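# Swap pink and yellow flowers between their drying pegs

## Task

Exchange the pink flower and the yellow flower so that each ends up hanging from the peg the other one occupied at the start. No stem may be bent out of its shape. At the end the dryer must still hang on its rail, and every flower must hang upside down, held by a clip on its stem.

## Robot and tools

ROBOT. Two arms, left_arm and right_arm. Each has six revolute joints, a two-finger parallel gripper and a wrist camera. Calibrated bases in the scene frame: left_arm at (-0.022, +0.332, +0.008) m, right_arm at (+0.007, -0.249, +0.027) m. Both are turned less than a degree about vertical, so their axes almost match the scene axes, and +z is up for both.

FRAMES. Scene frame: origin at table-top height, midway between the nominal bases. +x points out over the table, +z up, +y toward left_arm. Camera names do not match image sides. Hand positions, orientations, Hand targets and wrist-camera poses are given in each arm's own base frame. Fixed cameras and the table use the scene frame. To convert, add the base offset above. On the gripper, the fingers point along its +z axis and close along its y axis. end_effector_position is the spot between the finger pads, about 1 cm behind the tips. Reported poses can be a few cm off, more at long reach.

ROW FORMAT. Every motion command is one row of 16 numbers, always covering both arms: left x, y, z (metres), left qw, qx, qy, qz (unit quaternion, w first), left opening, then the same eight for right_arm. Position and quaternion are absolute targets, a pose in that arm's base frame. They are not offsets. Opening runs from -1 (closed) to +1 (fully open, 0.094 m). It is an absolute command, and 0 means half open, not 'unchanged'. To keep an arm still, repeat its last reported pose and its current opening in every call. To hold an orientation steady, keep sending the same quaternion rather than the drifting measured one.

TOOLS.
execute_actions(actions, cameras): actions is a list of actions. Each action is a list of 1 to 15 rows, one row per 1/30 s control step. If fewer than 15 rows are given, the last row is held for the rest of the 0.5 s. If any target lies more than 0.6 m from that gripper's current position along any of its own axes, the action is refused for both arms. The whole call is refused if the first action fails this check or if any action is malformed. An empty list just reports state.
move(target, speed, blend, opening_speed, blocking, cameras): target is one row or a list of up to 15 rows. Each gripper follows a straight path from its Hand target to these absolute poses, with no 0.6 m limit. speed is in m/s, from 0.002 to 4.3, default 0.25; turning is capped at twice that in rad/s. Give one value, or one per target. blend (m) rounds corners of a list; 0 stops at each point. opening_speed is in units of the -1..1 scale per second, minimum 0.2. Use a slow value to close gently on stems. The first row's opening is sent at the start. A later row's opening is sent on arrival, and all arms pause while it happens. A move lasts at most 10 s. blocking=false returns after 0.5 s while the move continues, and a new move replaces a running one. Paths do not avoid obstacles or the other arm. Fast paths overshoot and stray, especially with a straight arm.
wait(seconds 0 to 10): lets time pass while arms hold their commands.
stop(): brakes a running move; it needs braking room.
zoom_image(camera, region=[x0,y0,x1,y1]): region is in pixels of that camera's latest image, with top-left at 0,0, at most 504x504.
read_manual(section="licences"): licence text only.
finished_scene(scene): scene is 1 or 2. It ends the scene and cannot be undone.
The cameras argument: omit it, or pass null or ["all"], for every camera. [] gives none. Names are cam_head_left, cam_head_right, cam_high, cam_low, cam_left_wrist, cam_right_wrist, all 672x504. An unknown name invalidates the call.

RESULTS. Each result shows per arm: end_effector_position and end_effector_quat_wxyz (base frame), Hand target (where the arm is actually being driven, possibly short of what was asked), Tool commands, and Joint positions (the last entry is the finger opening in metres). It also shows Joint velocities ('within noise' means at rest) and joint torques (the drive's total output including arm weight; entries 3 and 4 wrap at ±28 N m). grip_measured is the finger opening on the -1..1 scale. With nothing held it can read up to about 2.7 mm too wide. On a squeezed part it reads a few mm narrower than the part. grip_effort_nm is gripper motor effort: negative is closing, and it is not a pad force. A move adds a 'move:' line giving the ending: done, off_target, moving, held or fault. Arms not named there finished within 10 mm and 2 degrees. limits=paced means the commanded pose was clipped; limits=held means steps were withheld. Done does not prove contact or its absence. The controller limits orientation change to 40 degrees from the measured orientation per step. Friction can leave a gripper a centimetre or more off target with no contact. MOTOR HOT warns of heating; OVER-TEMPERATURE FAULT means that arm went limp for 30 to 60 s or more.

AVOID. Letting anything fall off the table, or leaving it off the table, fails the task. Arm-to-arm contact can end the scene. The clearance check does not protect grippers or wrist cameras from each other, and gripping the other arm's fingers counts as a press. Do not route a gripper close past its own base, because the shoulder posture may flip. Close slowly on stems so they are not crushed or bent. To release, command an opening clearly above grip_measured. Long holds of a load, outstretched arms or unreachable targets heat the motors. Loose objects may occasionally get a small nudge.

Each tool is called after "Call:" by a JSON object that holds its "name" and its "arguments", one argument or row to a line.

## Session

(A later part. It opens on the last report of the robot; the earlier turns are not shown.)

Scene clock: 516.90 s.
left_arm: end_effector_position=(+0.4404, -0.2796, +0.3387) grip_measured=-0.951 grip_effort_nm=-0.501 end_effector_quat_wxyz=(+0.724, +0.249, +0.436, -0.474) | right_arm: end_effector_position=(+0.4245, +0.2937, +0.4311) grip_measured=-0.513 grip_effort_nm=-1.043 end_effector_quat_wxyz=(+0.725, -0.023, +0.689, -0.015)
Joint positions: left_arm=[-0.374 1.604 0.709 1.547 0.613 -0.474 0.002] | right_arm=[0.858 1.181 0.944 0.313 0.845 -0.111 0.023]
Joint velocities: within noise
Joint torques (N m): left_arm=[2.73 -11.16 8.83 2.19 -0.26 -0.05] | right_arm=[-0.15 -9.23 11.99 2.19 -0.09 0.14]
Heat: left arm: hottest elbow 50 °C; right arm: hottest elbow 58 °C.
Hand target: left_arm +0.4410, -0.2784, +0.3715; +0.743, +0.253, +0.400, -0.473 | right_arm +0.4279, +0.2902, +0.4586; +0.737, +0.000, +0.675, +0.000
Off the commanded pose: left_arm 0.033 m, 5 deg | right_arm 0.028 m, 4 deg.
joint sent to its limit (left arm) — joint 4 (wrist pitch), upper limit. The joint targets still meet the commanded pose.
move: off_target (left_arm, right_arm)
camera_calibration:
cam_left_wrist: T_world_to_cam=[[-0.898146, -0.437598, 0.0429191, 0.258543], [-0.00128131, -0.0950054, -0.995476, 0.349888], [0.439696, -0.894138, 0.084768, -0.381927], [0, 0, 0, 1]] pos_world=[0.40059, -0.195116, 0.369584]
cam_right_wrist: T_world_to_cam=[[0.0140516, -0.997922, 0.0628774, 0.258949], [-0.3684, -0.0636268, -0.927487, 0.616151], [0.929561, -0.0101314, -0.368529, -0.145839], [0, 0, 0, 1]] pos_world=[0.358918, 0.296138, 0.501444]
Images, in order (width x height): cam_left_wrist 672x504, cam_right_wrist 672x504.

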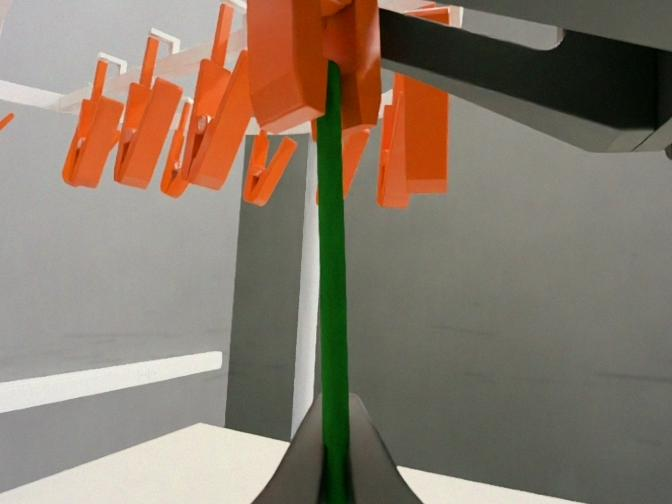

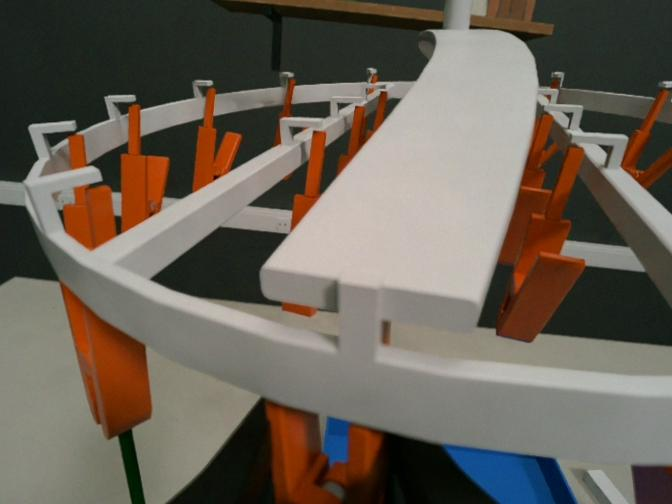

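Call:
{"name": "move", "arguments": {
  "target": [
    [0.4515,-0.280,0.377,0.7446,0.2523,0.396,-0.4744,-0.96,0.429,0.291,0.459,0.7373,0,0.6756,0,-0.62]
  ],
  "speed": 0.04,
  "cameras": ["cam_left_wrist"]
}}

Call:
{"name": "zoom_image", "arguments": {
  "camera": "cam_left_wrist",
  "region": [220, 0, 480, 160]
}}

Scene clock: 523.40 s.
left_arm: end_effector_position=(+0.4443, -0.2811, +0.3496) grip_measured=-0.951 grip_effort_nm=-0.501 end_effector_quat_wxyz=(+0.728, +0.249, +0.426, -0.476) | right_arm: end_effector_position=(+0.4242, +0.2934, +0.4318) grip_measured=-0.513 grip_effort_nm=-1.038 end_effector_quat_wxyz=(+0.725, -0.022, +0.688, -0.015)
Joint positions: left_arm=[-0.374 1.604 0.735 1.547 0.613 -0.483 0.002] | right_arm=[0.858 1.18 0.944 0.313 0.845 -0.111 0.023]
Joint velocities: within noise
Joint torques (N m): left_arm=[3.08 -10.17 9.35 2.09 -0.14 -0.06] | right_arm=[-0.26 -9 11.96 2.18 -0.11 0.15]
Heat: left arm: hottest elbow 51 °C; right arm: hottest elbow 58 °C.
Hand target: left_arm +0.4499, -0.2793, +0.3766; +0.745, +0.253, +0.396, -0.474 | right_arm +0.4280, +0.2902, +0.4586; +0.737, +0.000, +0.675, +0.000
Off the commanded pose: left_arm 0.028 m, 4 deg | right_arm 0.028 m, 4 deg.
move: off_target (left_arm, right_arm)
camera_calibration:
cam_left_wrist: T_world_to_cam=[[-0.900792, -0.432995, 0.0330143, 0.266823], [0.0155485, -0.108137, -0.994014, 0.348892], [0.433973, -0.894887, 0.104141, -0.390309], [0, 0, 0, 1]] pos_world=[0.404311, -0.196021, 0.378641]
Images, in order (width x height): cam_left_wrist 672x504.

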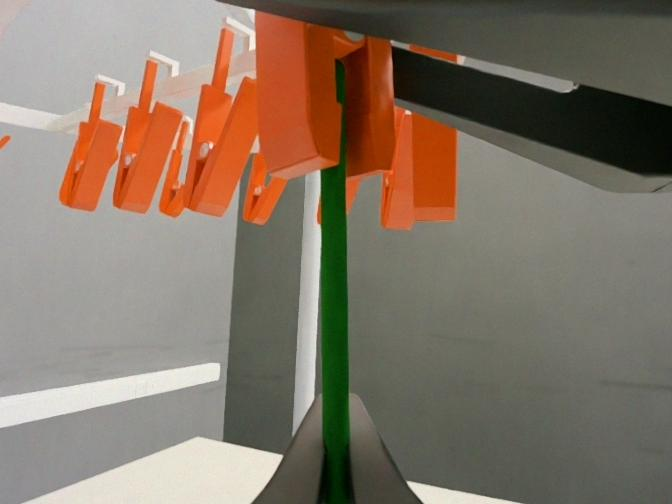

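Scaled by 1.938 from the camera's 672x504 image, which has a finer 960x720 frame.

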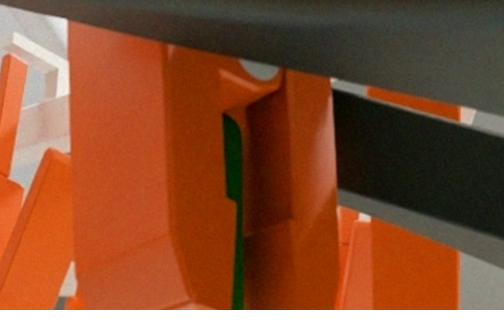

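Call:
{"name": "move", "arguments": {
  "target": [
    [0.4515,-0.280,0.357,0.7446,0.2523,0.396,-0.4744,-0.96,0.429,0.291,0.459,0.7373,0,0.6756,0,-0.62]
  ],
  "speed": 0.04,
  "cameras": ["cam_left_wrist"]
}}

Call:
{"name": "zoom_image", "arguments": {
  "camera": "cam_left_wrist",
  "region": [220, 0, 480, 200]
}}

Scene clock: 527.30 s.
left_arm: end_effector_position=(+0.4445, -0.2813, +0.3488) grip_measured=-0.951 grip_effort_nm=-0.501 end_effector_quat_wxyz=(+0.728, +0.250, +0.426, -0.475) | right_arm: end_effector_position=(+0.4242, +0.2933, +0.4320) grip_measured=-0.513 grip_effort_nm=-1.038 end_effector_quat_wxyz=(+0.725, -0.022, +0.688, -0.015)
Joint positions: left_arm=[-0.374 1.606 0.735 1.547 0.614 -0.481 0.002] | right_arm=[0.858 1.179 0.944 0.313 0.845 -0.111 0.023]
Joint velocities: within noise
Joint torques (N m): left_arm=[3.19 -8.7 7.8 2.15 -0.09 0.16] | right_arm=[-0.21 -9.05 11.99 2.17 -0.09 0.15]
Heat: left arm: hottest elbow 52 °C; right arm: hottest elbow 58 °C.
Hand target: left_arm +0.4511, -0.2799, +0.3572; +0.740, +0.254, +0.411, -0.468 | right_arm +0.4279, +0.2902, +0.4586; +0.737, +0.000, +0.675, +0.000
Off the commanded pose: left_arm 0.011 m, 4 deg | right_arm 0.028 m, 4 deg.
joint sent to its limit (left arm) — joint 4 (wrist pitch), upper limit. The joint targets still meet the commanded pose.
move: off_target (left_arm, right_arm)
camera_calibration:
cam_left_wrist: T_world_to_cam=[[-0.90039, -0.433944, 0.0314817, 0.267127], [0.0164645, -0.106289, -0.994199, 0.348223], [0.434773, -0.894648, 0.102846, -0.390378], [0, 0, 0, 1]] pos_world=[0.404511, -0.196321, 0.377942]
Images, in order (width x height): cam_left_wrist 672x504.

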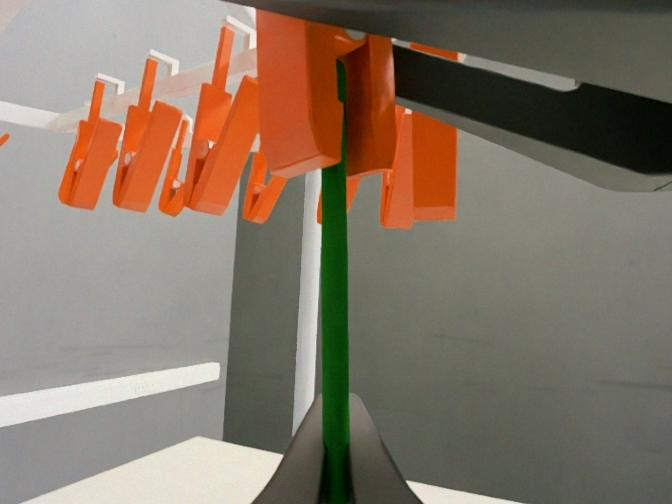

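Scaled by 1.938 from the camera's 672x504 image, which has a finer 960x720 frame.

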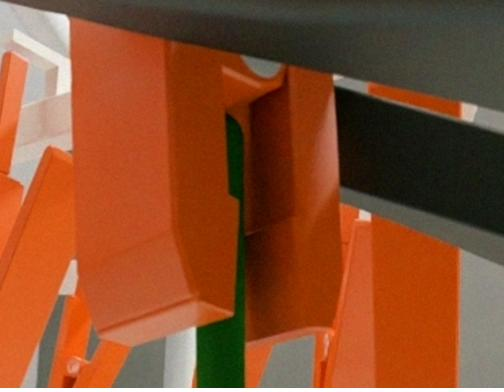

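Call:
{"name": "move", "arguments": {
  "target": [0.4515,-0.280,0.357,0.7446,0.2523,0.396,-0.4744,-0.96,0.429,0.291,0.459,0.7373,0,0.6756,0,0.0],
  "opening_speed": 0.3,
  "cameras": ["cam_left_wrist","cam_right_wrist"]
}}

Scene clock: 544.03 s.
left_arm: end_effector_position=(+0.4447, -0.2814, +0.3484) grip_measured=-0.951 grip_effort_nm=-0.501 end_effector_quat_wxyz=(+0.728, +0.250, +0.426, -0.475) | right_arm: end_effector_position=(+0.4242, +0.2933, +0.4320) grip_measured=-0.002 grip_effort_nm=0.076 end_effector_quat_wxyz=(+0.725, -0.022, +0.688, -0.015)
Joint positions: left_arm=[-0.374 1.606 0.735 1.547 0.614 -0.48 0.002] | right_arm=[0.858 1.179 0.944 0.313 0.845 -0.111 0.047]
Joint velocities: within noise
Joint torques (N m): left_arm=[3.08 -8.76 7.82 2.15 -0.09 0.16] | right_arm=[-0.15 -9.05 12.03 2.19 -0.1 0.15]
Heat: left arm: hottest elbow 54 °C; right arm: hottest elbow 58 °C.
Hand target: left_arm +0.4512, -0.2800, +0.3570; +0.740, +0.254, +0.411, -0.468 | right_arm +0.4279, +0.2902, +0.4586; +0.737, +0.000, +0.675, +0.000
Off the commanded pose: left_arm 0.011 m, 4 deg | right_arm 0.028 m, 4 deg.
joint sent to its limit (left arm) — joint 4 (wrist pitch), upper limit. The joint targets still meet the commanded pose.
move: off_target (left_arm, right_arm)
camera_calibration:
cam_left_wrist: T_world_to_cam=[[-0.9001, -0.434574, 0.0310737, 0.267095], [0.0166838, -0.10565, -0.994263, 0.347974], [0.435363, -0.894418, 0.102346, -0.390485], [0, 0, 0, 1]] pos_world=[0.40461, -0.196421, 0.377643]
cam_right_wrist: T_world_to_cam=[[0.0139599, -0.998009, 0.0615035, 0.259154], [-0.367287, -0.0623276, -0.928017, 0.616196], [0.930003, -0.0096344, -0.367426, -0.146037], [0, 0, 0, 1]] pos_world=[0.358518, 0.295637, 0.502244]
Images, in order (width x height): cam_left_wrist 672x504, cam_right_wrist 672x504.

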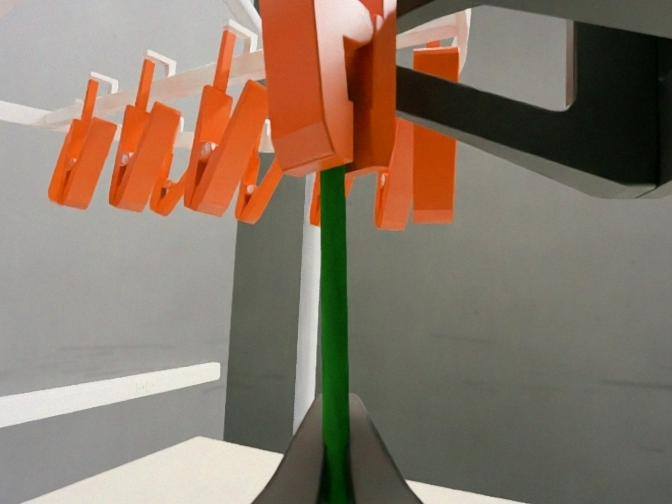

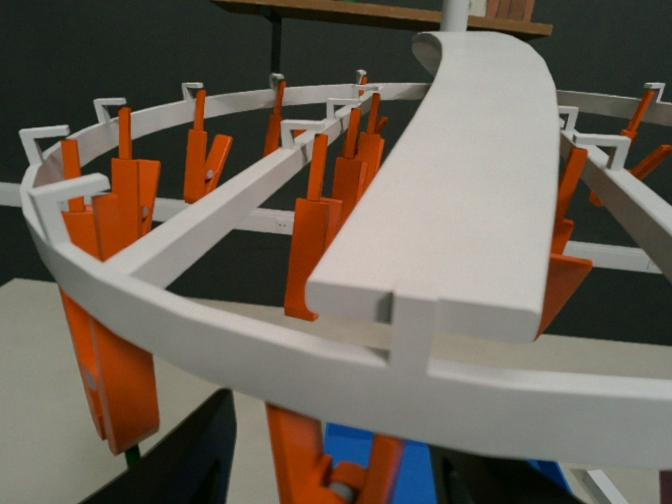

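Call:
{"name": "move", "arguments": {
  "target": [
    [0.4515,-0.280,0.357,0.7446,0.2523,0.396,-0.4744,-0.96,0.36,0.29,0.462,0.7373,0,0.6756,0,0.0],
    [0.4515,-0.280,0.357,0.7446,0.2523,0.396,-0.4744,-0.96,0.30,0.28,0.43,0.7373,0,0.6756,0,0.0]
  ],
  "speed": 0.12,
  "cameras": ["cam_left_wrist","cam_right_wrist"]
}}

Call:
{"name": "zoom_image", "arguments": {
  "camera": "cam_left_wrist",
  "region": [230, 30, 480, 230]
}}

Scene clock: 548.03 s.
left_arm: end_effector_position=(+0.4436, -0.2809, +0.3502) grip_measured=-0.951 grip_effort_nm=-0.496 end_effector_quat_wxyz=(+0.731, +0.251, +0.421, -0.474) | right_arm: end_effector_position=(+0.3042, +0.2798, +0.4308) grip_measured=-0.001 grip_effort_nm=0.071 end_effector_quat_wxyz=(+0.736, +0.004, +0.677, -0.001)
Joint positions: left_arm=[-0.374 1.607 0.736 1.558 0.614 -0.48 0.002] | right_arm=[1.131 0.972 0.763 0.402 1.131 -0.17 0.047]
Joint velocities: within noise
Joint torques (N m): left_arm=[3.14 -8.76 7.76 1.68 -0.1 0.15] | right_arm=[1.26 -4.95 8.05 2.21 -0.01 -0.11]
Heat: left arm: hottest elbow 54 °C; right arm: hottest elbow 58 °C.
Hand target: left_arm +0.4512, -0.2800, +0.3573; +0.740, +0.254, +0.411, -0.468 | right_arm +0.3001, +0.2800, +0.4299; +0.737, +0.000, +0.676, +0.000
Off the commanded pose: left_arm 0.010 m, 3 deg | right_arm 0.004 m, 1 deg.
joint sent to its limit (left arm) — joint 4 (wrist pitch), upper limit. The joint targets still meet the commanded pose.
move: off_target (left_arm)
camera_calibration:
cam_left_wrist: T_world_to_cam=[[-0.900377, -0.434472, 0.0235754, 0.268951], [0.0268897, -0.10964, -0.993608, 0.343991], [0.434279, -0.893987, 0.1104, -0.391943], [0, 0, 0, 1]] pos_world=[0.40312, -0.195825, 0.378722]
cam_right_wrist: T_world_to_cam=[[-0.00178324, -0.999991, 0.00374648, 0.27767], [-0.339519, -0.0029185, -0.940595, 0.550464], [0.940598, -0.00294931, -0.339511, -0.0522103], [0, 0, 0, 1]] pos_world=[0.236497, 0.27912, 0.498997]
Images, in order (width x height): cam_left_wrist 672x504, cam_right_wrist 672x504.

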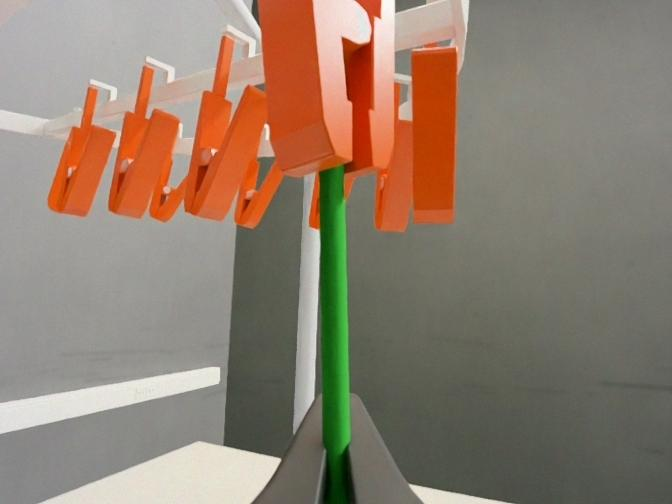

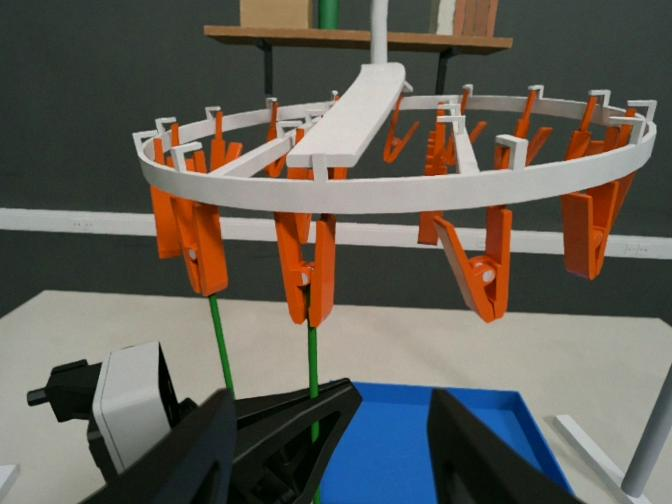

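Scaled by 2.016 from the camera's 672x504 image, which has a finer 960x720 frame.

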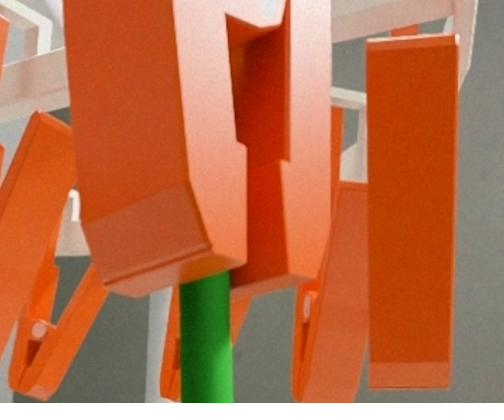

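Call:
{"name": "move", "arguments": {
  "target": [
    [0.4475,-0.281,0.343,0.7446,0.2523,0.396,-0.4744,-0.96,0.30,0.28,0.43,0.7373,0,0.6756,0,0.0],
    [0.4475,-0.281,0.342,0.7446,0.2523,0.396,-0.4744,-0.3,0.30,0.28,0.43,0.7373,0,0.6756,0,0.0]
  ],
  "speed": 0.06,
  "opening_speed": 0.4,
  "cameras": ["cam_left_wrist","cam_right_wrist"]
}}

Scene clock: 553.47 s.
left_arm: end_effector_position=(+0.4449, -0.2814, +0.3470) grip_measured=-0.303 grip_effort_nm=0.056 end_effector_quat_wxyz=(+0.734, +0.255, +0.421, -0.467) | right_arm: end_effector_position=(+0.3042, +0.2798, +0.4310) grip_measured=-0.001 grip_effort_nm=0.061 end_effector_quat_wxyz=(+0.736, +0.004, +0.677, -0.001)
Joint positions: left_arm=[-0.374 1.614 0.736 1.558 0.614 -0.458 0.033] | right_arm=[1.131 0.972 0.763 0.404 1.131 -0.171 0.047]
Joint velocities: within noise
Joint torques (N m): left_arm=[2.73 -8.82 5.79 1.69 -0.17 0.16] | right_arm=[1.49 -5.07 8.08 2.22 -0.01 -0.11]
Heat: left arm: hottest elbow 54 °C; right arm: hottest elbow 58 °C.
Hand target: left_arm +0.4475, -0.2812, +0.3425; +0.736, +0.256, +0.422, -0.463 | right_arm +0.3002, +0.2800, +0.4299; +0.737, +0.000, +0.676, +0.000
Off the commanded pose: left_arm 0.006 m, 3 deg | right_arm 0.004 m, 1 deg.
joint sent to its limit (left arm) — joint 4 (wrist pitch), upper limit. The joint targets are off in orientation, not in position.
move: off_target (left_arm); target 2's new opening was sent with left_arm's hand 0.006 m and 3 deg from that target
camera_calibration:
cam_left_wrist: T_world_to_cam=[[-0.895648, -0.444666, 0.00930717, 0.269985], [0.0386619, -0.0986858, -0.994367, 0.338756], [0.44308, -0.890243, 0.105579, -0.393843], [0, 0, 0, 1]] pos_world=[0.403219, -0.197133, 0.375917]
cam_right_wrist: T_world_to_cam=[[-0.0019491, -0.999992, 0.00359116, 0.277786], [-0.338833, -0.00271832, -0.940843, 0.550524], [0.940845, -0.00305059, -0.338825, -0.0524204], [0, 0, 0, 1]] pos_world=[0.236396, 0.27912, 0.499197]
Images, in order (width x height): cam_left_wrist 672x504, cam_right_wrist 672x504.

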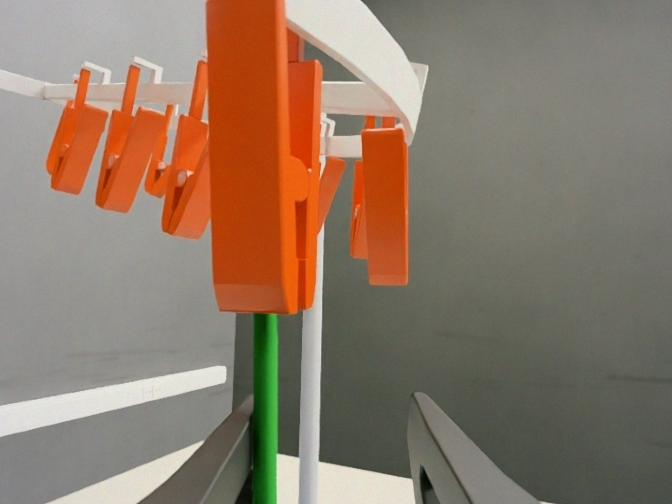

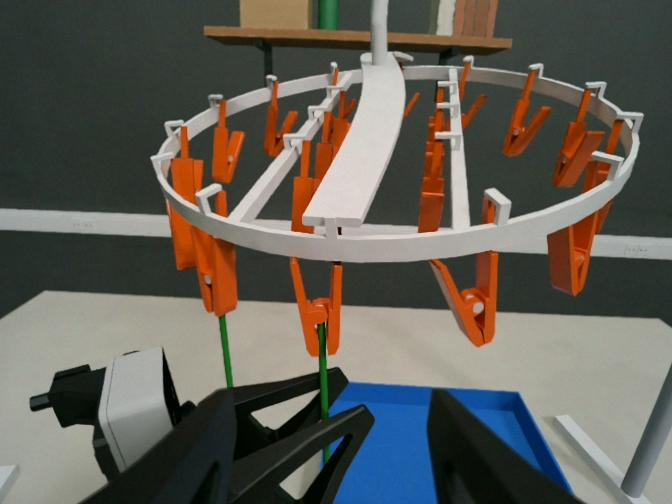

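Call:
{"name": "move", "arguments": {
  "target": [
    [0.4555,-0.277,0.342,0.7446,0.2523,0.396,-0.4744,-0.3,0.30,0.28,0.43,0.7373,0,0.6756,0,0.0],
    [0.4135,-0.186,0.322,0.7446,0.2523,0.396,-0.4744,-0.3,0.30,0.28,0.43,0.7373,0,0.6756,0,0.0],
    [0.3985,-0.136,0.30,0.7446,0.2523,0.396,-0.4744,-0.3,0.30,0.28,0.43,0.7373,0,0.6756,0,0.0]
  ],
  "speed": 0.08,
  "cameras": ["cam_left_wrist","cam_right_wrist","cam_low"]
}}

Scene clock: 559.37 s.
left_arm: end_effector_position=(+0.4015, -0.1406, +0.2938) grip_measured=-0.302 grip_effort_nm=0.056 end_effector_quat_wxyz=(+0.704, +0.256, +0.516, -0.416) | right_arm: end_effector_position=(+0.3042, +0.2798, +0.4311) grip_measured=-0.001 grip_effort_nm=0.071 end_effector_quat_wxyz=(+0.736, +0.005, +0.677, +0.000)
Joint positions: left_arm=[-0.014 1.441 0.454 1.558 0.899 -0.539 0.033] | right_arm=[1.131 0.972 0.763 0.404 1.131 -0.171 0.047]
Joint velocities: within noise
Joint torques (N m): left_arm=[3.37 -7.88 4.88 1.73 -0.1 -0.07] | right_arm=[1.32 -5.13 8.06 2.17 0 -0.11]
Heat: left arm: hottest elbow 54 °C; right arm: hottest elbow 58 °C.
Hand target: left_arm +0.3986, -0.1364, +0.3005; +0.709, +0.256, +0.511, -0.414 | right_arm +0.3002, +0.2800, +0.4299; +0.737, +0.000, +0.676, +0.000
Off the commanded pose: left_arm 0.008 m, 16 deg | right_arm 0.004 m, 1 deg.
joint sent to its limit (left arm) — joint 4 (wrist pitch), upper limit. The joint targets are off in orientation, not in position.
move: off_target (left_arm)
camera_calibration:
cam_left_wrist: T_world_to_cam=[[-0.845441, -0.530904, 0.0580528, 0.247684], [-0.0972861, 0.0462129, -0.994183, 0.37637], [0.525133, -0.846171, -0.0907199, -0.212695], [0, 0, 0, 1]] pos_world=[0.357711, -0.0658728, 0.340507]
cam_right_wrist: T_world_to_cam=[[-0.00189768, -0.999993, 0.00314685, 0.277895], [-0.338618, -0.00231837, -0.940921, 0.550494], [0.940922, -0.00285115, -0.338611, -0.0525678], [0, 0, 0, 1]] pos_world=[0.236397, 0.27902, 0.499297]
Images, in order (width x height): cam_low 672x504, cam_left_wrist 672x504, cam_right_wrist 672x504.

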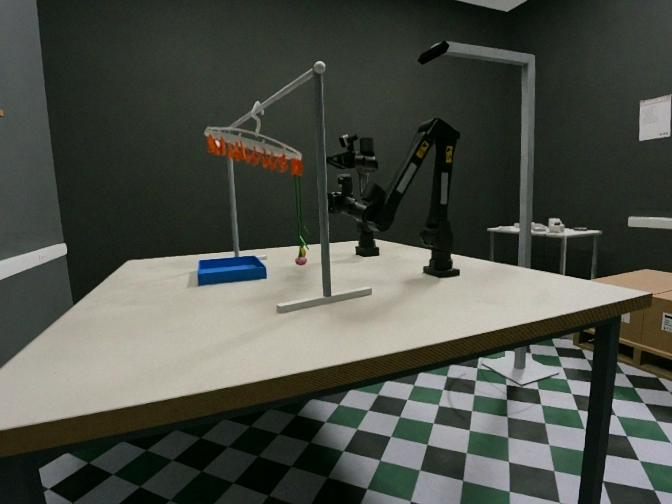

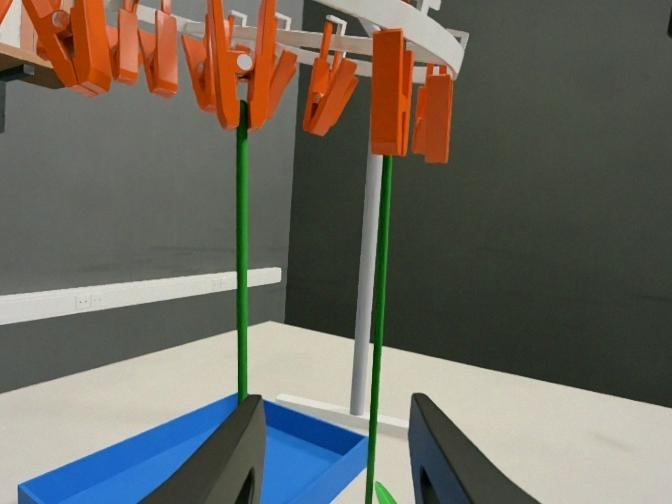

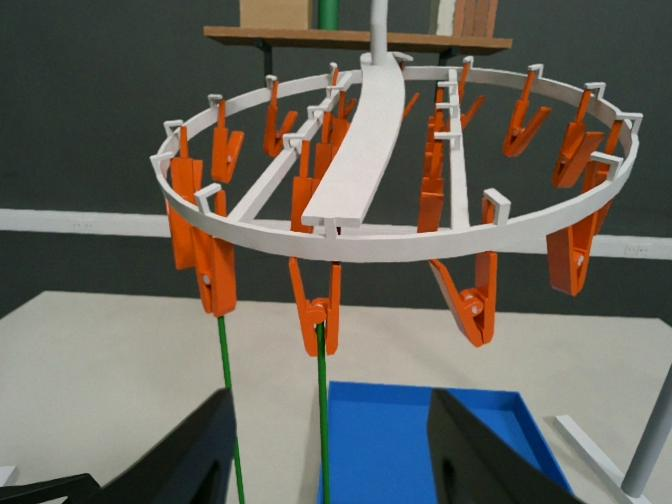

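Call:
{"name": "move", "arguments": {
  "target": [
    [0.43,-0.125,0.315,0.7831,0.2168,0.4164,-0.4077,-0.3,0.30,0.28,0.43,0.7373,0,0.6756,0,0.0],
    [0.452,-0.139,0.335,0.7831,0.2168,0.4164,-0.4077,-0.3,0.30,0.28,0.43,0.7373,0,0.6756,0,0.0]
  ],
  "speed": 0.1,
  "cameras": ["cam_left_wrist"]
}}

Scene clock: 576.57 s.
left_arm: end_effector_position=(+0.4428, -0.1342, +0.3228) grip_measured=-0.302 grip_effort_nm=0.051 end_effector_quat_wxyz=(+0.756, +0.209, +0.489, -0.381) | right_arm: end_effector_position=(+0.3042, +0.2798, +0.4311) grip_measured=-0.001 grip_effort_nm=0.071 end_effector_quat_wxyz=(+0.736, +0.005, +0.677, +0.000)
Joint positions: left_arm=[-0.044 1.486 0.547 1.558 0.725 -0.504 0.033] | right_arm=[1.131 0.972 0.763 0.404 1.131 -0.171 0.047]
Joint velocities: within noise
Joint torques (N m): left_arm=[1.79 -6.65 8.34 1.74 -0.29 0.04] | right_arm=[1.38 -5.13 8.06 2.15 -0.02 -0.11]
Heat: left arm: hottest elbow 52 °C; right arm: hottest elbow 57 °C.
Hand target: left_arm +0.4513, -0.1392, +0.3354; +0.764, +0.217, +0.473, -0.382 | right_arm +0.3002, +0.2800, +0.4299; +0.737, +0.000, +0.676, +0.000
Off the commanded pose: left_arm 0.016 m, 9 deg | right_arm 0.004 m, 1 deg.
joint sent to its limit (left arm) — joint 4 (wrist pitch), upper limit. The joint targets are off in orientation, not in position.
move: off_target (left_arm)
camera_calibration:
cam_left_wrist: T_world_to_cam=[[-0.775327, -0.629879, 0.0460528, 0.24379], [-0.0262655, -0.0406974, -0.998826, 0.367293], [0.631014, -0.775627, 0.0150097, -0.297908], [0, 0, 0, 1]] pos_world=[0.386648, -0.0625594, 0.360106]
Images, in order (width x height): cam_left_wrist 672x504.

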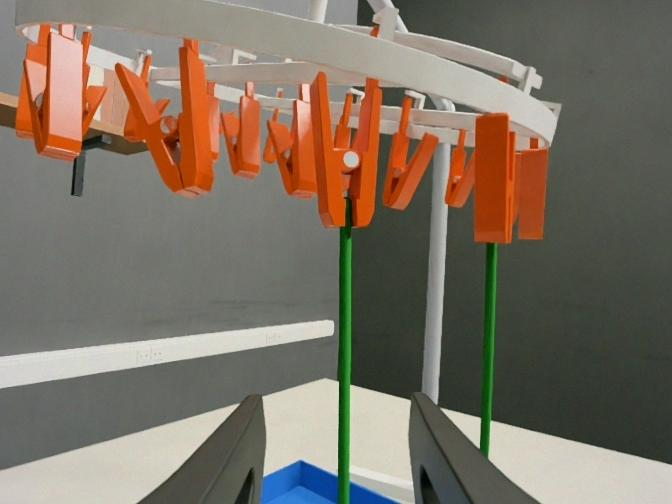

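Call:
{"name": "move", "arguments": {
  "target": [0.489,-0.187,0.338,0.7831,0.2168,0.4164,-0.4077,-0.3,0.30,0.28,0.43,0.7373,0,0.6756,0,0.0],
  "speed": 0.08,
  "cameras": ["cam_left_wrist"]
}}

Scene clock: 583.53 s.
left_arm: end_effector_position=(+0.4805, -0.1810, +0.3260) grip_measured=-0.302 grip_effort_nm=0.051 end_effector_quat_wxyz=(+0.761, +0.210, +0.468, -0.397) | right_arm: end_effector_position=(+0.3042, +0.2798, +0.4311) grip_measured=-0.001 grip_effort_nm=0.071 end_effector_quat_wxyz=(+0.736, +0.005, +0.677, +0.000)
Joint positions: left_arm=[-0.158 1.604 0.677 1.558 0.64 -0.469 0.033] | right_arm=[1.131 0.972 0.763 0.404 1.131 -0.171 0.047]
Joint velocities: within noise
Joint torques (N m): left_arm=[1.79 -8.29 8.39 1.77 -0.28 0.2] | right_arm=[1.44 -5.07 8.09 2.17 -0.02 -0.11]
Heat: left arm: hottest elbow 52 °C; right arm: hottest elbow 56 °C.
Hand target: left_arm +0.4883, -0.1869, +0.3382; +0.771, +0.219, +0.451, -0.393 | right_arm +0.3002, +0.2800, +0.4299; +0.737, +0.000, +0.676, +0.000
Off the commanded pose: left_arm 0.016 m, 7 deg | right_arm 0.004 m, 1 deg.
joint sent to its limit (left arm) — joint 4 (wrist pitch), upper limit. The joint targets are off in orientation, not in position.
move: off_target (left_arm)
camera_calibration:
cam_left_wrist: T_world_to_cam=[[-0.794367, -0.606022, 0.0414574, 0.258401], [0.00270324, -0.0717758, -0.997417, 0.349595], [0.607432, -0.792203, 0.0586546, -0.36395], [0, 0, 0, 1]] pos_world=[0.425395, -0.106633, 0.359326]
Images, in order (width x height): cam_left_wrist 672x504.

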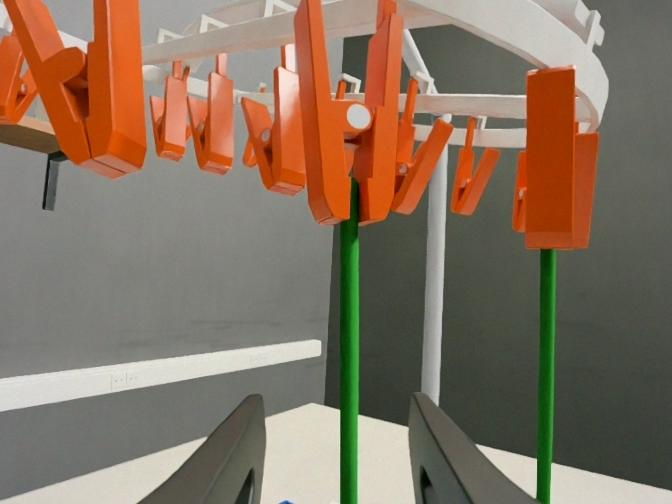

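Call:
{"name": "move", "arguments": {
  "target": [0.510,-0.2204,0.334,0.7831,0.2168,0.4164,-0.4077,-0.3,0.30,0.28,0.43,0.7373,0,0.6756,0,0.0],
  "speed": 0.08,
  "cameras": ["cam_left_wrist"]
}}

Scene clock: 588.03 s.
left_arm: end_effector_position=(+0.5020, -0.2139, +0.3226) grip_measured=-0.302 grip_effort_nm=0.051 end_effector_quat_wxyz=(+0.765, +0.212, +0.457, -0.401) | right_arm: end_effector_position=(+0.3042, +0.2798, +0.4311) grip_measured=-0.001 grip_effort_nm=0.076 end_effector_quat_wxyz=(+0.736, +0.005, +0.677, +0.000)
Joint positions: left_arm=[-0.226 1.684 0.759 1.558 0.588 -0.436 0.033] | right_arm=[1.131 0.972 0.763 0.404 1.131 -0.171 0.047]
Joint velocities: within noise
Joint torques (N m): left_arm=[1.9 -9.35 8.43 1.76 -0.25 0.19] | right_arm=[1.49 -5.13 8.08 2.18 -0.02 -0.1]
Heat: left arm: hottest elbow 52 °C; right arm: hottest elbow 56 °C.
Hand target: left_arm +0.5092, -0.2203, +0.3343; +0.775, +0.219, +0.439, -0.399 | right_arm +0.3002, +0.2800, +0.4299; +0.737, +0.000, +0.676, +0.000
Off the commanded pose: left_arm 0.015 m, 5 deg | right_arm 0.004 m, 1 deg.
joint sent to its limit (left arm) — joint 4 (wrist pitch), upper limit. The joint targets are off in orientation, not in position.
move: off_target (left_arm)
camera_calibration:
cam_left_wrist: T_world_to_cam=[[-0.801538, -0.597025, 0.0331526, 0.263873], [0.0216813, -0.0844267, -0.996194, 0.331047], [0.597551, -0.797768, 0.0806155, -0.406149], [0, 0, 0, 1]] pos_world=[0.447021, -0.138525, 0.353781]
Images, in order (width x height): cam_left_wrist 672x504.

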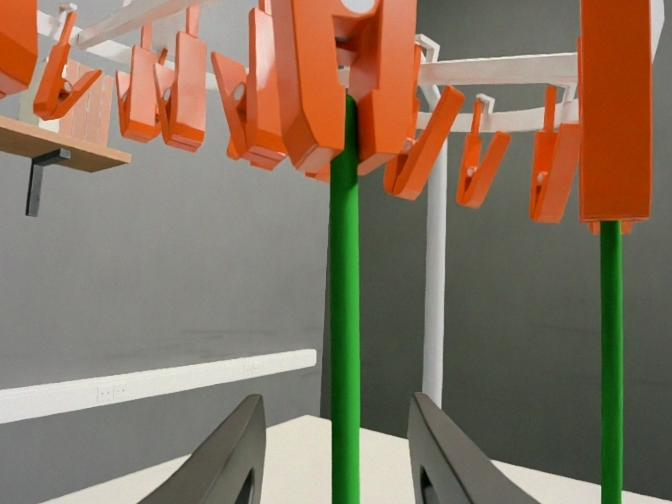

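Call:
{"name": "move", "arguments": {
  "target": [
    [0.5075,-0.2222,0.335,0.7831,0.2168,0.4164,-0.4077,-0.3,0.30,0.28,0.43,0.7373,0,0.6756,0,0.0],
    [0.5075,-0.2222,0.335,0.7831,0.2168,0.4164,-0.4077,-0.96,0.30,0.28,0.43,0.7373,0,0.6756,0,0.0]
  ],
  "speed": 0.08,
  "opening_speed": 0.4,
  "cameras": ["cam_left_wrist","cam_right_wrist"]
}}

Scene clock: 593.70 s.
left_arm: end_effector_position=(+0.5019, -0.2150, +0.3231) grip_measured=-0.952 grip_effort_nm=-0.403 end_effector_quat_wxyz=(+0.766, +0.212, +0.456, -0.400) | right_arm: end_effector_position=(+0.3042, +0.2798, +0.4311) grip_measured=-0.001 grip_effort_nm=0.071 end_effector_quat_wxyz=(+0.736, +0.004, +0.677, -0.001)
Joint positions: left_arm=[-0.229 1.684 0.76 1.558 0.584 -0.432 0.002] | right_arm=[1.131 0.972 0.763 0.404 1.131 -0.172 0.047]
Joint velocities: within noise
Joint torques (N m): left_arm=[1.67 -9.76 8.14 1.76 -0.26 0.17] | right_arm=[1.44 -5.13 8.06 2.18 0 -0.11]
Heat: left arm: hottest elbow 52 °C; right arm: hottest elbow 56 °C.
Hand target: left_arm +0.5069, -0.2222, +0.3354; +0.775, +0.219, +0.438, -0.399 | right_arm +0.3002, +0.2800, +0.4299; +0.737, +0.000, +0.676, +0.000
Off the commanded pose: left_arm 0.015 m, 5 deg | right_arm 0.004 m, 1 deg.
joint sent to its limit (left arm) — joint 4 (wrist pitch), upper limit. The joint targets are off in orientation, not in position.
move: off_target (left_arm); target 2's new opening was sent with left_arm's hand 0.015 m and 5 deg from that target
camera_calibration:
cam_left_wrist: T_world_to_cam=[[-0.8003, -0.598782, 0.0313011, 0.262678], [0.0246099, -0.0849619, -0.99608, 0.329924], [0.599095, -0.796393, 0.082731, -0.40815], [0, 0, 0, 1]] pos_world=[0.446622, -0.13973, 0.354176]
cam_right_wrist: T_world_to_cam=[[-0.00194935, -0.999992, 0.00359098, 0.277685], [-0.338624, -0.00271874, -0.940918, 0.550606], [0.94092, -0.00305017, -0.338616, -0.052509], [0, 0, 0, 1]] pos_world=[0.236396, 0.27902, 0.499298]
Images, in order (width x height): cam_left_wrist 672x504, cam_right_wrist 672x504.

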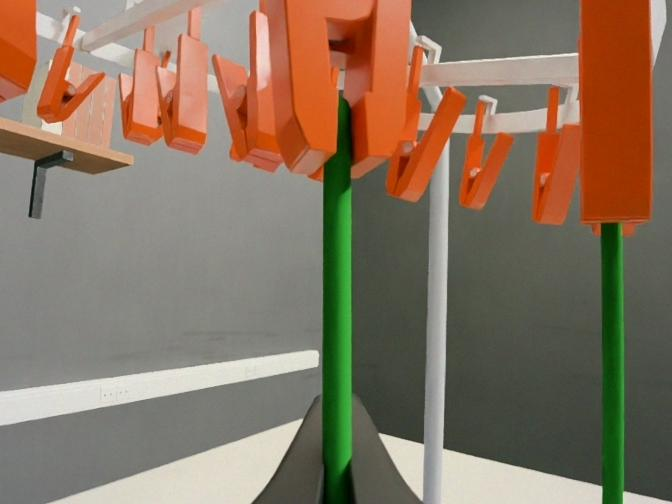

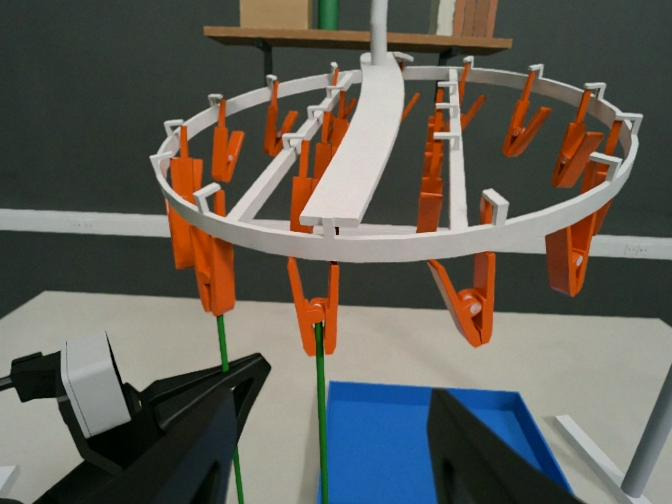

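Call:
{"name": "zoom_image", "arguments": {
  "camera": "cam_right_wrist",
  "region": [130, 170, 380, 370]
}}

Scaled by 2.016 from the camera's 672x504 image, which has a finer 960x720 frame.

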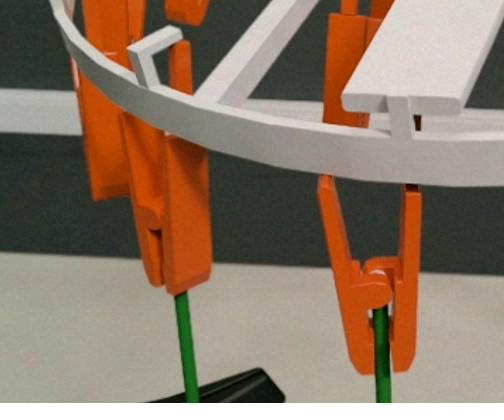

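Call:
{"name": "move", "arguments": {
  "target": [0.5075,-0.2222,0.335,0.7831,0.2168,0.4164,-0.4077,-0.96,0.366,0.379,0.450,0.7032,0.0739,0.7032,-0.0739,0.0],
  "speed": 0.1,
  "cameras": ["cam_left_wrist","cam_right_wrist"]
}}

Scene clock: 612.03 s.
left_arm: end_effector_position=(+0.5019, -0.2150, +0.3231) grip_measured=-0.953 grip_effort_nm=-0.418 end_effector_quat_wxyz=(+0.766, +0.212, +0.456, -0.400) | right_arm: end_effector_position=(+0.3603, +0.3726, +0.4259) grip_measured=-0.001 grip_effort_nm=0.076 end_effector_quat_wxyz=(+0.699, +0.051, +0.707, -0.091)
Joint positions: left_arm=[-0.229 1.684 0.76 1.558 0.584 -0.432 0.002] | right_arm=[1.131 1.347 1.119 0.205 1.334 -0.036 0.047]
Joint velocities: within noise
Joint torques (N m): left_arm=[1.73 -9.76 8.14 1.76 -0.25 0.16] | right_arm=[0.32 -10.75 13.15 1.14 0.13 0.2]
Heat: left arm: hottest elbow 52 °C; right arm: hottest elbow 55 °C.
Hand target: left_arm +0.5069, -0.2222, +0.3354; +0.775, +0.219, +0.438, -0.399 | right_arm +0.3650, +0.3779, +0.4494; +0.705, +0.073, +0.702, -0.074
Off the commanded pose: left_arm 0.015 m, 5 deg | right_arm 0.026 m, 3 deg.
joint sent to its limit (left arm) — joint 4 (wrist pitch), upper limit. The joint targets are off in orientation, not in position.
move: off_target (left_arm, right_arm)
camera_calibration:
cam_left_wrist: T_world_to_cam=[[-0.800206, -0.598925, 0.0309767, 0.262731], [0.0248849, -0.0847663, -0.99609, 0.329832], [0.599209, -0.796306, 0.0827347, -0.408191], [0, 0, 0, 1]] pos_world=[0.446622, -0.13973, 0.354175]
cam_right_wrist: T_world_to_cam=[[-0.194786, -0.97861, 0.0661921, 0.405512], [-0.424192, 0.0232008, -0.905275, 0.570946], [0.884375, -0.204413, -0.419638, 0.0230866], [0, 0, 0, 1]] pos_world=[0.300761, 0.388311, 0.499709]
Images, in order (width x height): cam_left_wrist 672x504, cam_right_wrist 672x504.

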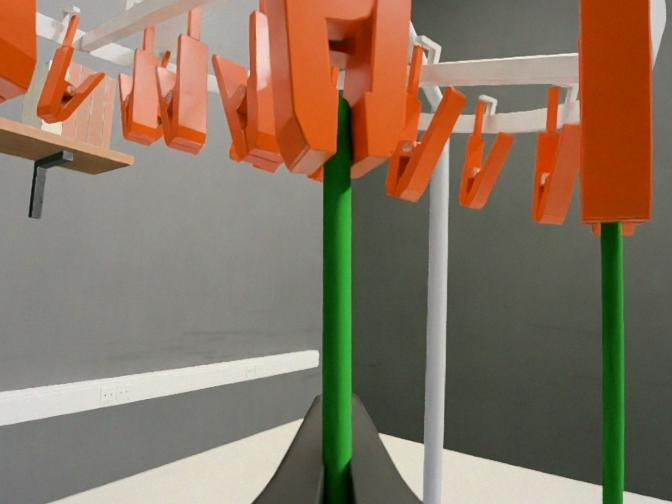

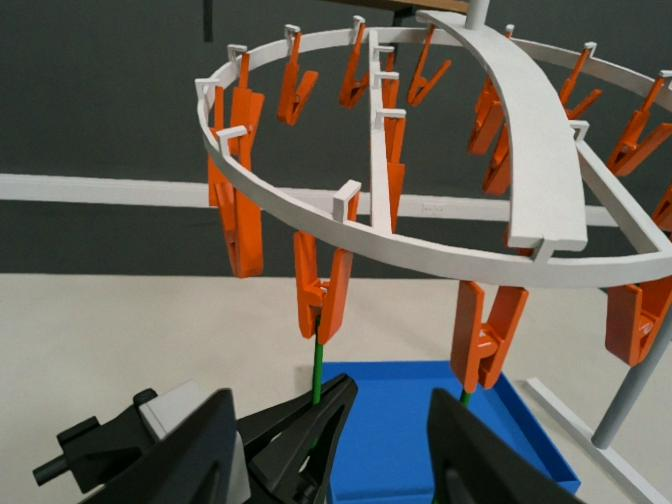

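Call:
{"name": "move", "arguments": {
  "target": [0.5075,-0.2222,0.335,0.7831,0.2168,0.4164,-0.4077,-0.96,0.422,0.3745,0.441,0.7032,0.0739,0.7032,-0.0739,0.0],
  "speed": 0.08,
  "cameras": ["cam_left_wrist","cam_right_wrist"]
}}

Scene clock: 619.53 s.
left_arm: end_effector_position=(+0.5019, -0.2150, +0.3231) grip_measured=-0.953 grip_effort_nm=-0.413 end_effector_quat_wxyz=(+0.766, +0.212, +0.456, -0.400) | right_arm: end_effector_position=(+0.4127, +0.3684, +0.4181) grip_measured=-0.001 grip_effort_nm=0.071 end_effector_quat_wxyz=(+0.697, +0.052, +0.710, -0.091)
Joint positions: left_arm=[-0.229 1.684 0.76 1.558 0.584 -0.432 0.002] | right_arm=[1.027 1.405 1.162 0.205 1.23 -0.02 0.047]
Joint velocities: within noise
Joint torques (N m): left_arm=[1.73 -9.76 8.14 1.76 -0.25 0.16] | right_arm=[0.09 -11.81 13.16 1.48 -0.03 0.18]
Heat: left arm: hottest elbow 52 °C; right arm: hottest elbow 55 °C.
Hand target: left_arm +0.5069, -0.2222, +0.3354; +0.775, +0.219, +0.438, -0.399 | right_arm +0.4208, +0.3734, +0.4406; +0.704, +0.074, +0.703, -0.074
Off the commanded pose: left_arm 0.015 m, 5 deg | right_arm 0.025 m, 3 deg.
joint sent to its limit (left arm) — joint 4 (wrist pitch), upper limit. The joint targets are off in orientation, not in position.
move: off_target (left_arm, right_arm)
camera_calibration:
cam_left_wrist: T_world_to_cam=[[-0.800206, -0.598925, 0.0309767, 0.262731], [0.0248849, -0.0847663, -0.99609, 0.329832], [0.599209, -0.796306, 0.0827347, -0.408191], [0, 0, 0, 1]] pos_world=[0.446622, -0.13973, 0.354175]
cam_right_wrist: T_world_to_cam=[[-0.19492, -0.978665, 0.0649631, 0.412765], [-0.430677, 0.0258945, -0.902135, 0.586583], [0.881206, -0.203822, -0.426536, -0.0233514], [0, 0, 0, 1]] pos_world=[0.353661, 0.38401, 0.492402]
Images, in order (width x height): cam_left_wrist 672x504, cam_right_wrist 672x504.

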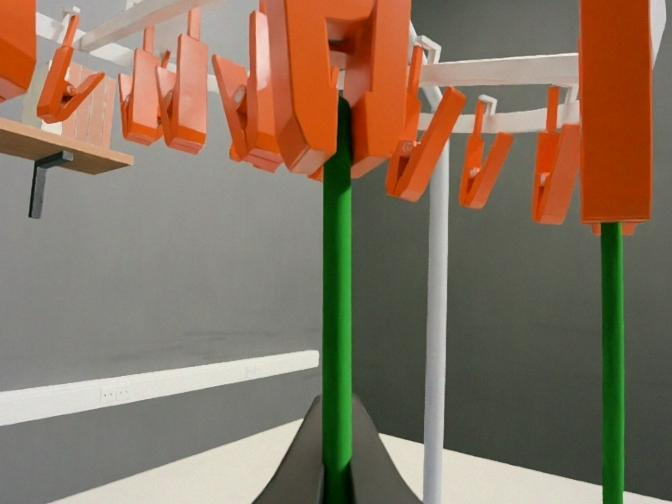

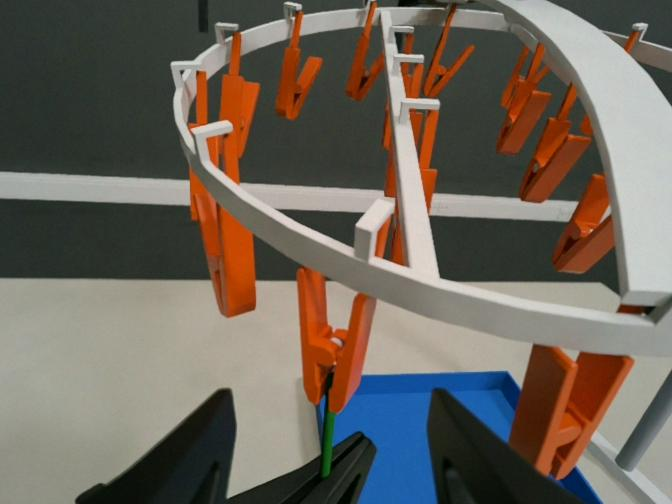

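Call:
{"name": "move", "arguments": {
  "target": [0.5075,-0.2222,0.335,0.7831,0.2168,0.4164,-0.4077,-0.96,0.465,0.365,0.438,0.7032,0.0739,0.7032,-0.0739,0.0],
  "speed": 0.07,
  "cameras": ["cam_left_wrist","cam_right_wrist"]
}}

Scene clock: 624.53 s.
left_arm: end_effector_position=(+0.5019, -0.2149, +0.3231) grip_measured=-0.953 grip_effort_nm=-0.413 end_effector_quat_wxyz=(+0.766, +0.212, +0.456, -0.400) | right_arm: end_effector_position=(+0.4542, +0.3598, +0.4125) grip_measured=-0.001 grip_effort_nm=0.071 end_effector_quat_wxyz=(+0.694, +0.050, +0.712, -0.092)
Joint positions: left_arm=[-0.229 1.684 0.76 1.558 0.584 -0.432 0.002] | right_arm=[0.944 1.449 1.197 0.205 1.146 -0.018 0.047]
Joint velocities: within noise
Joint torques (N m): left_arm=[1.73 -9.58 8.13 1.77 -0.24 0.16] | right_arm=[-0.38 -12.63 13.41 1.7 -0.05 0.19]
Heat: left arm: hottest elbow 52 °C; right arm: hottest elbow 56 °C.
Hand target: left_arm +0.5069, -0.2222, +0.3354; +0.775, +0.219, +0.438, -0.399 | right_arm +0.4635, +0.3637, +0.4376; +0.704, +0.074, +0.703, -0.074
Off the commanded pose: left_arm 0.015 m, 5 deg | right_arm 0.028 m, 4 deg.
joint sent to its limit (left arm) — joint 4 (wrist pitch), upper limit. The joint targets are off in orientation, not in position.
move: off_target (left_arm, right_arm)
camera_calibration:
cam_left_wrist: T_world_to_cam=[[-0.799998, -0.599192, 0.031191, 0.262524], [0.024801, -0.0849633, -0.996075, 0.329837], [0.59949, -0.796084, 0.082831, -0.40832], [0, 0, 0, 1]] pos_world=[0.446622, -0.139731, 0.354175]
cam_right_wrist: T_world_to_cam=[[-0.193419, -0.978661, 0.0693718, 0.410345], [-0.437361, 0.0227134, -0.898999, 0.602555], [0.878239, -0.204224, -0.432421, -0.0601895], [0, 0, 0, 1]] pos_world=[0.395763, 0.375611, 0.487203]
Images, in order (width x height): cam_left_wrist 672x504, cam_right_wrist 672x504.

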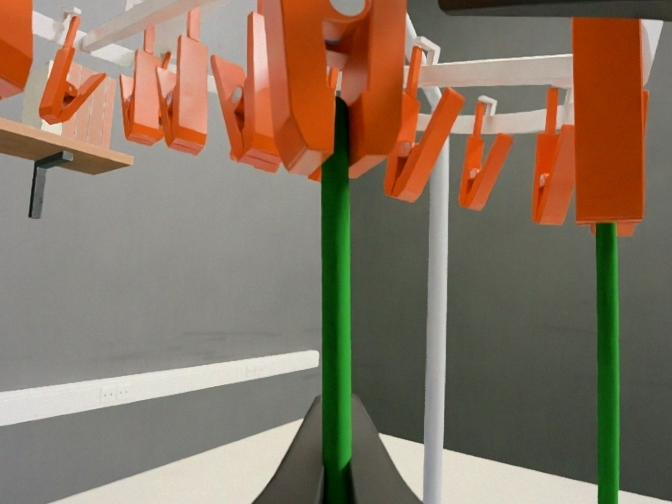

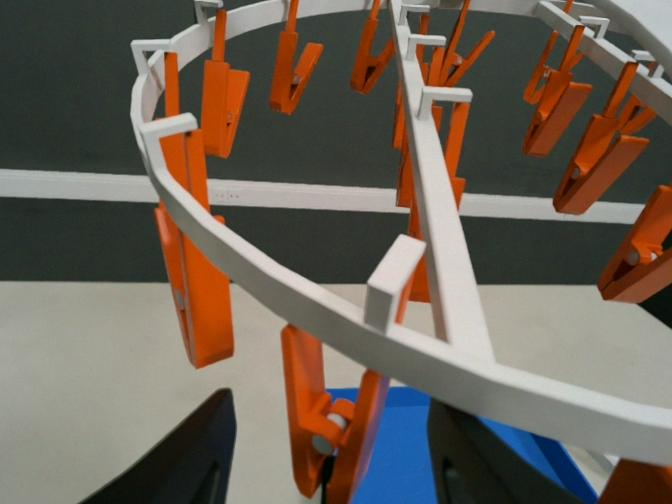

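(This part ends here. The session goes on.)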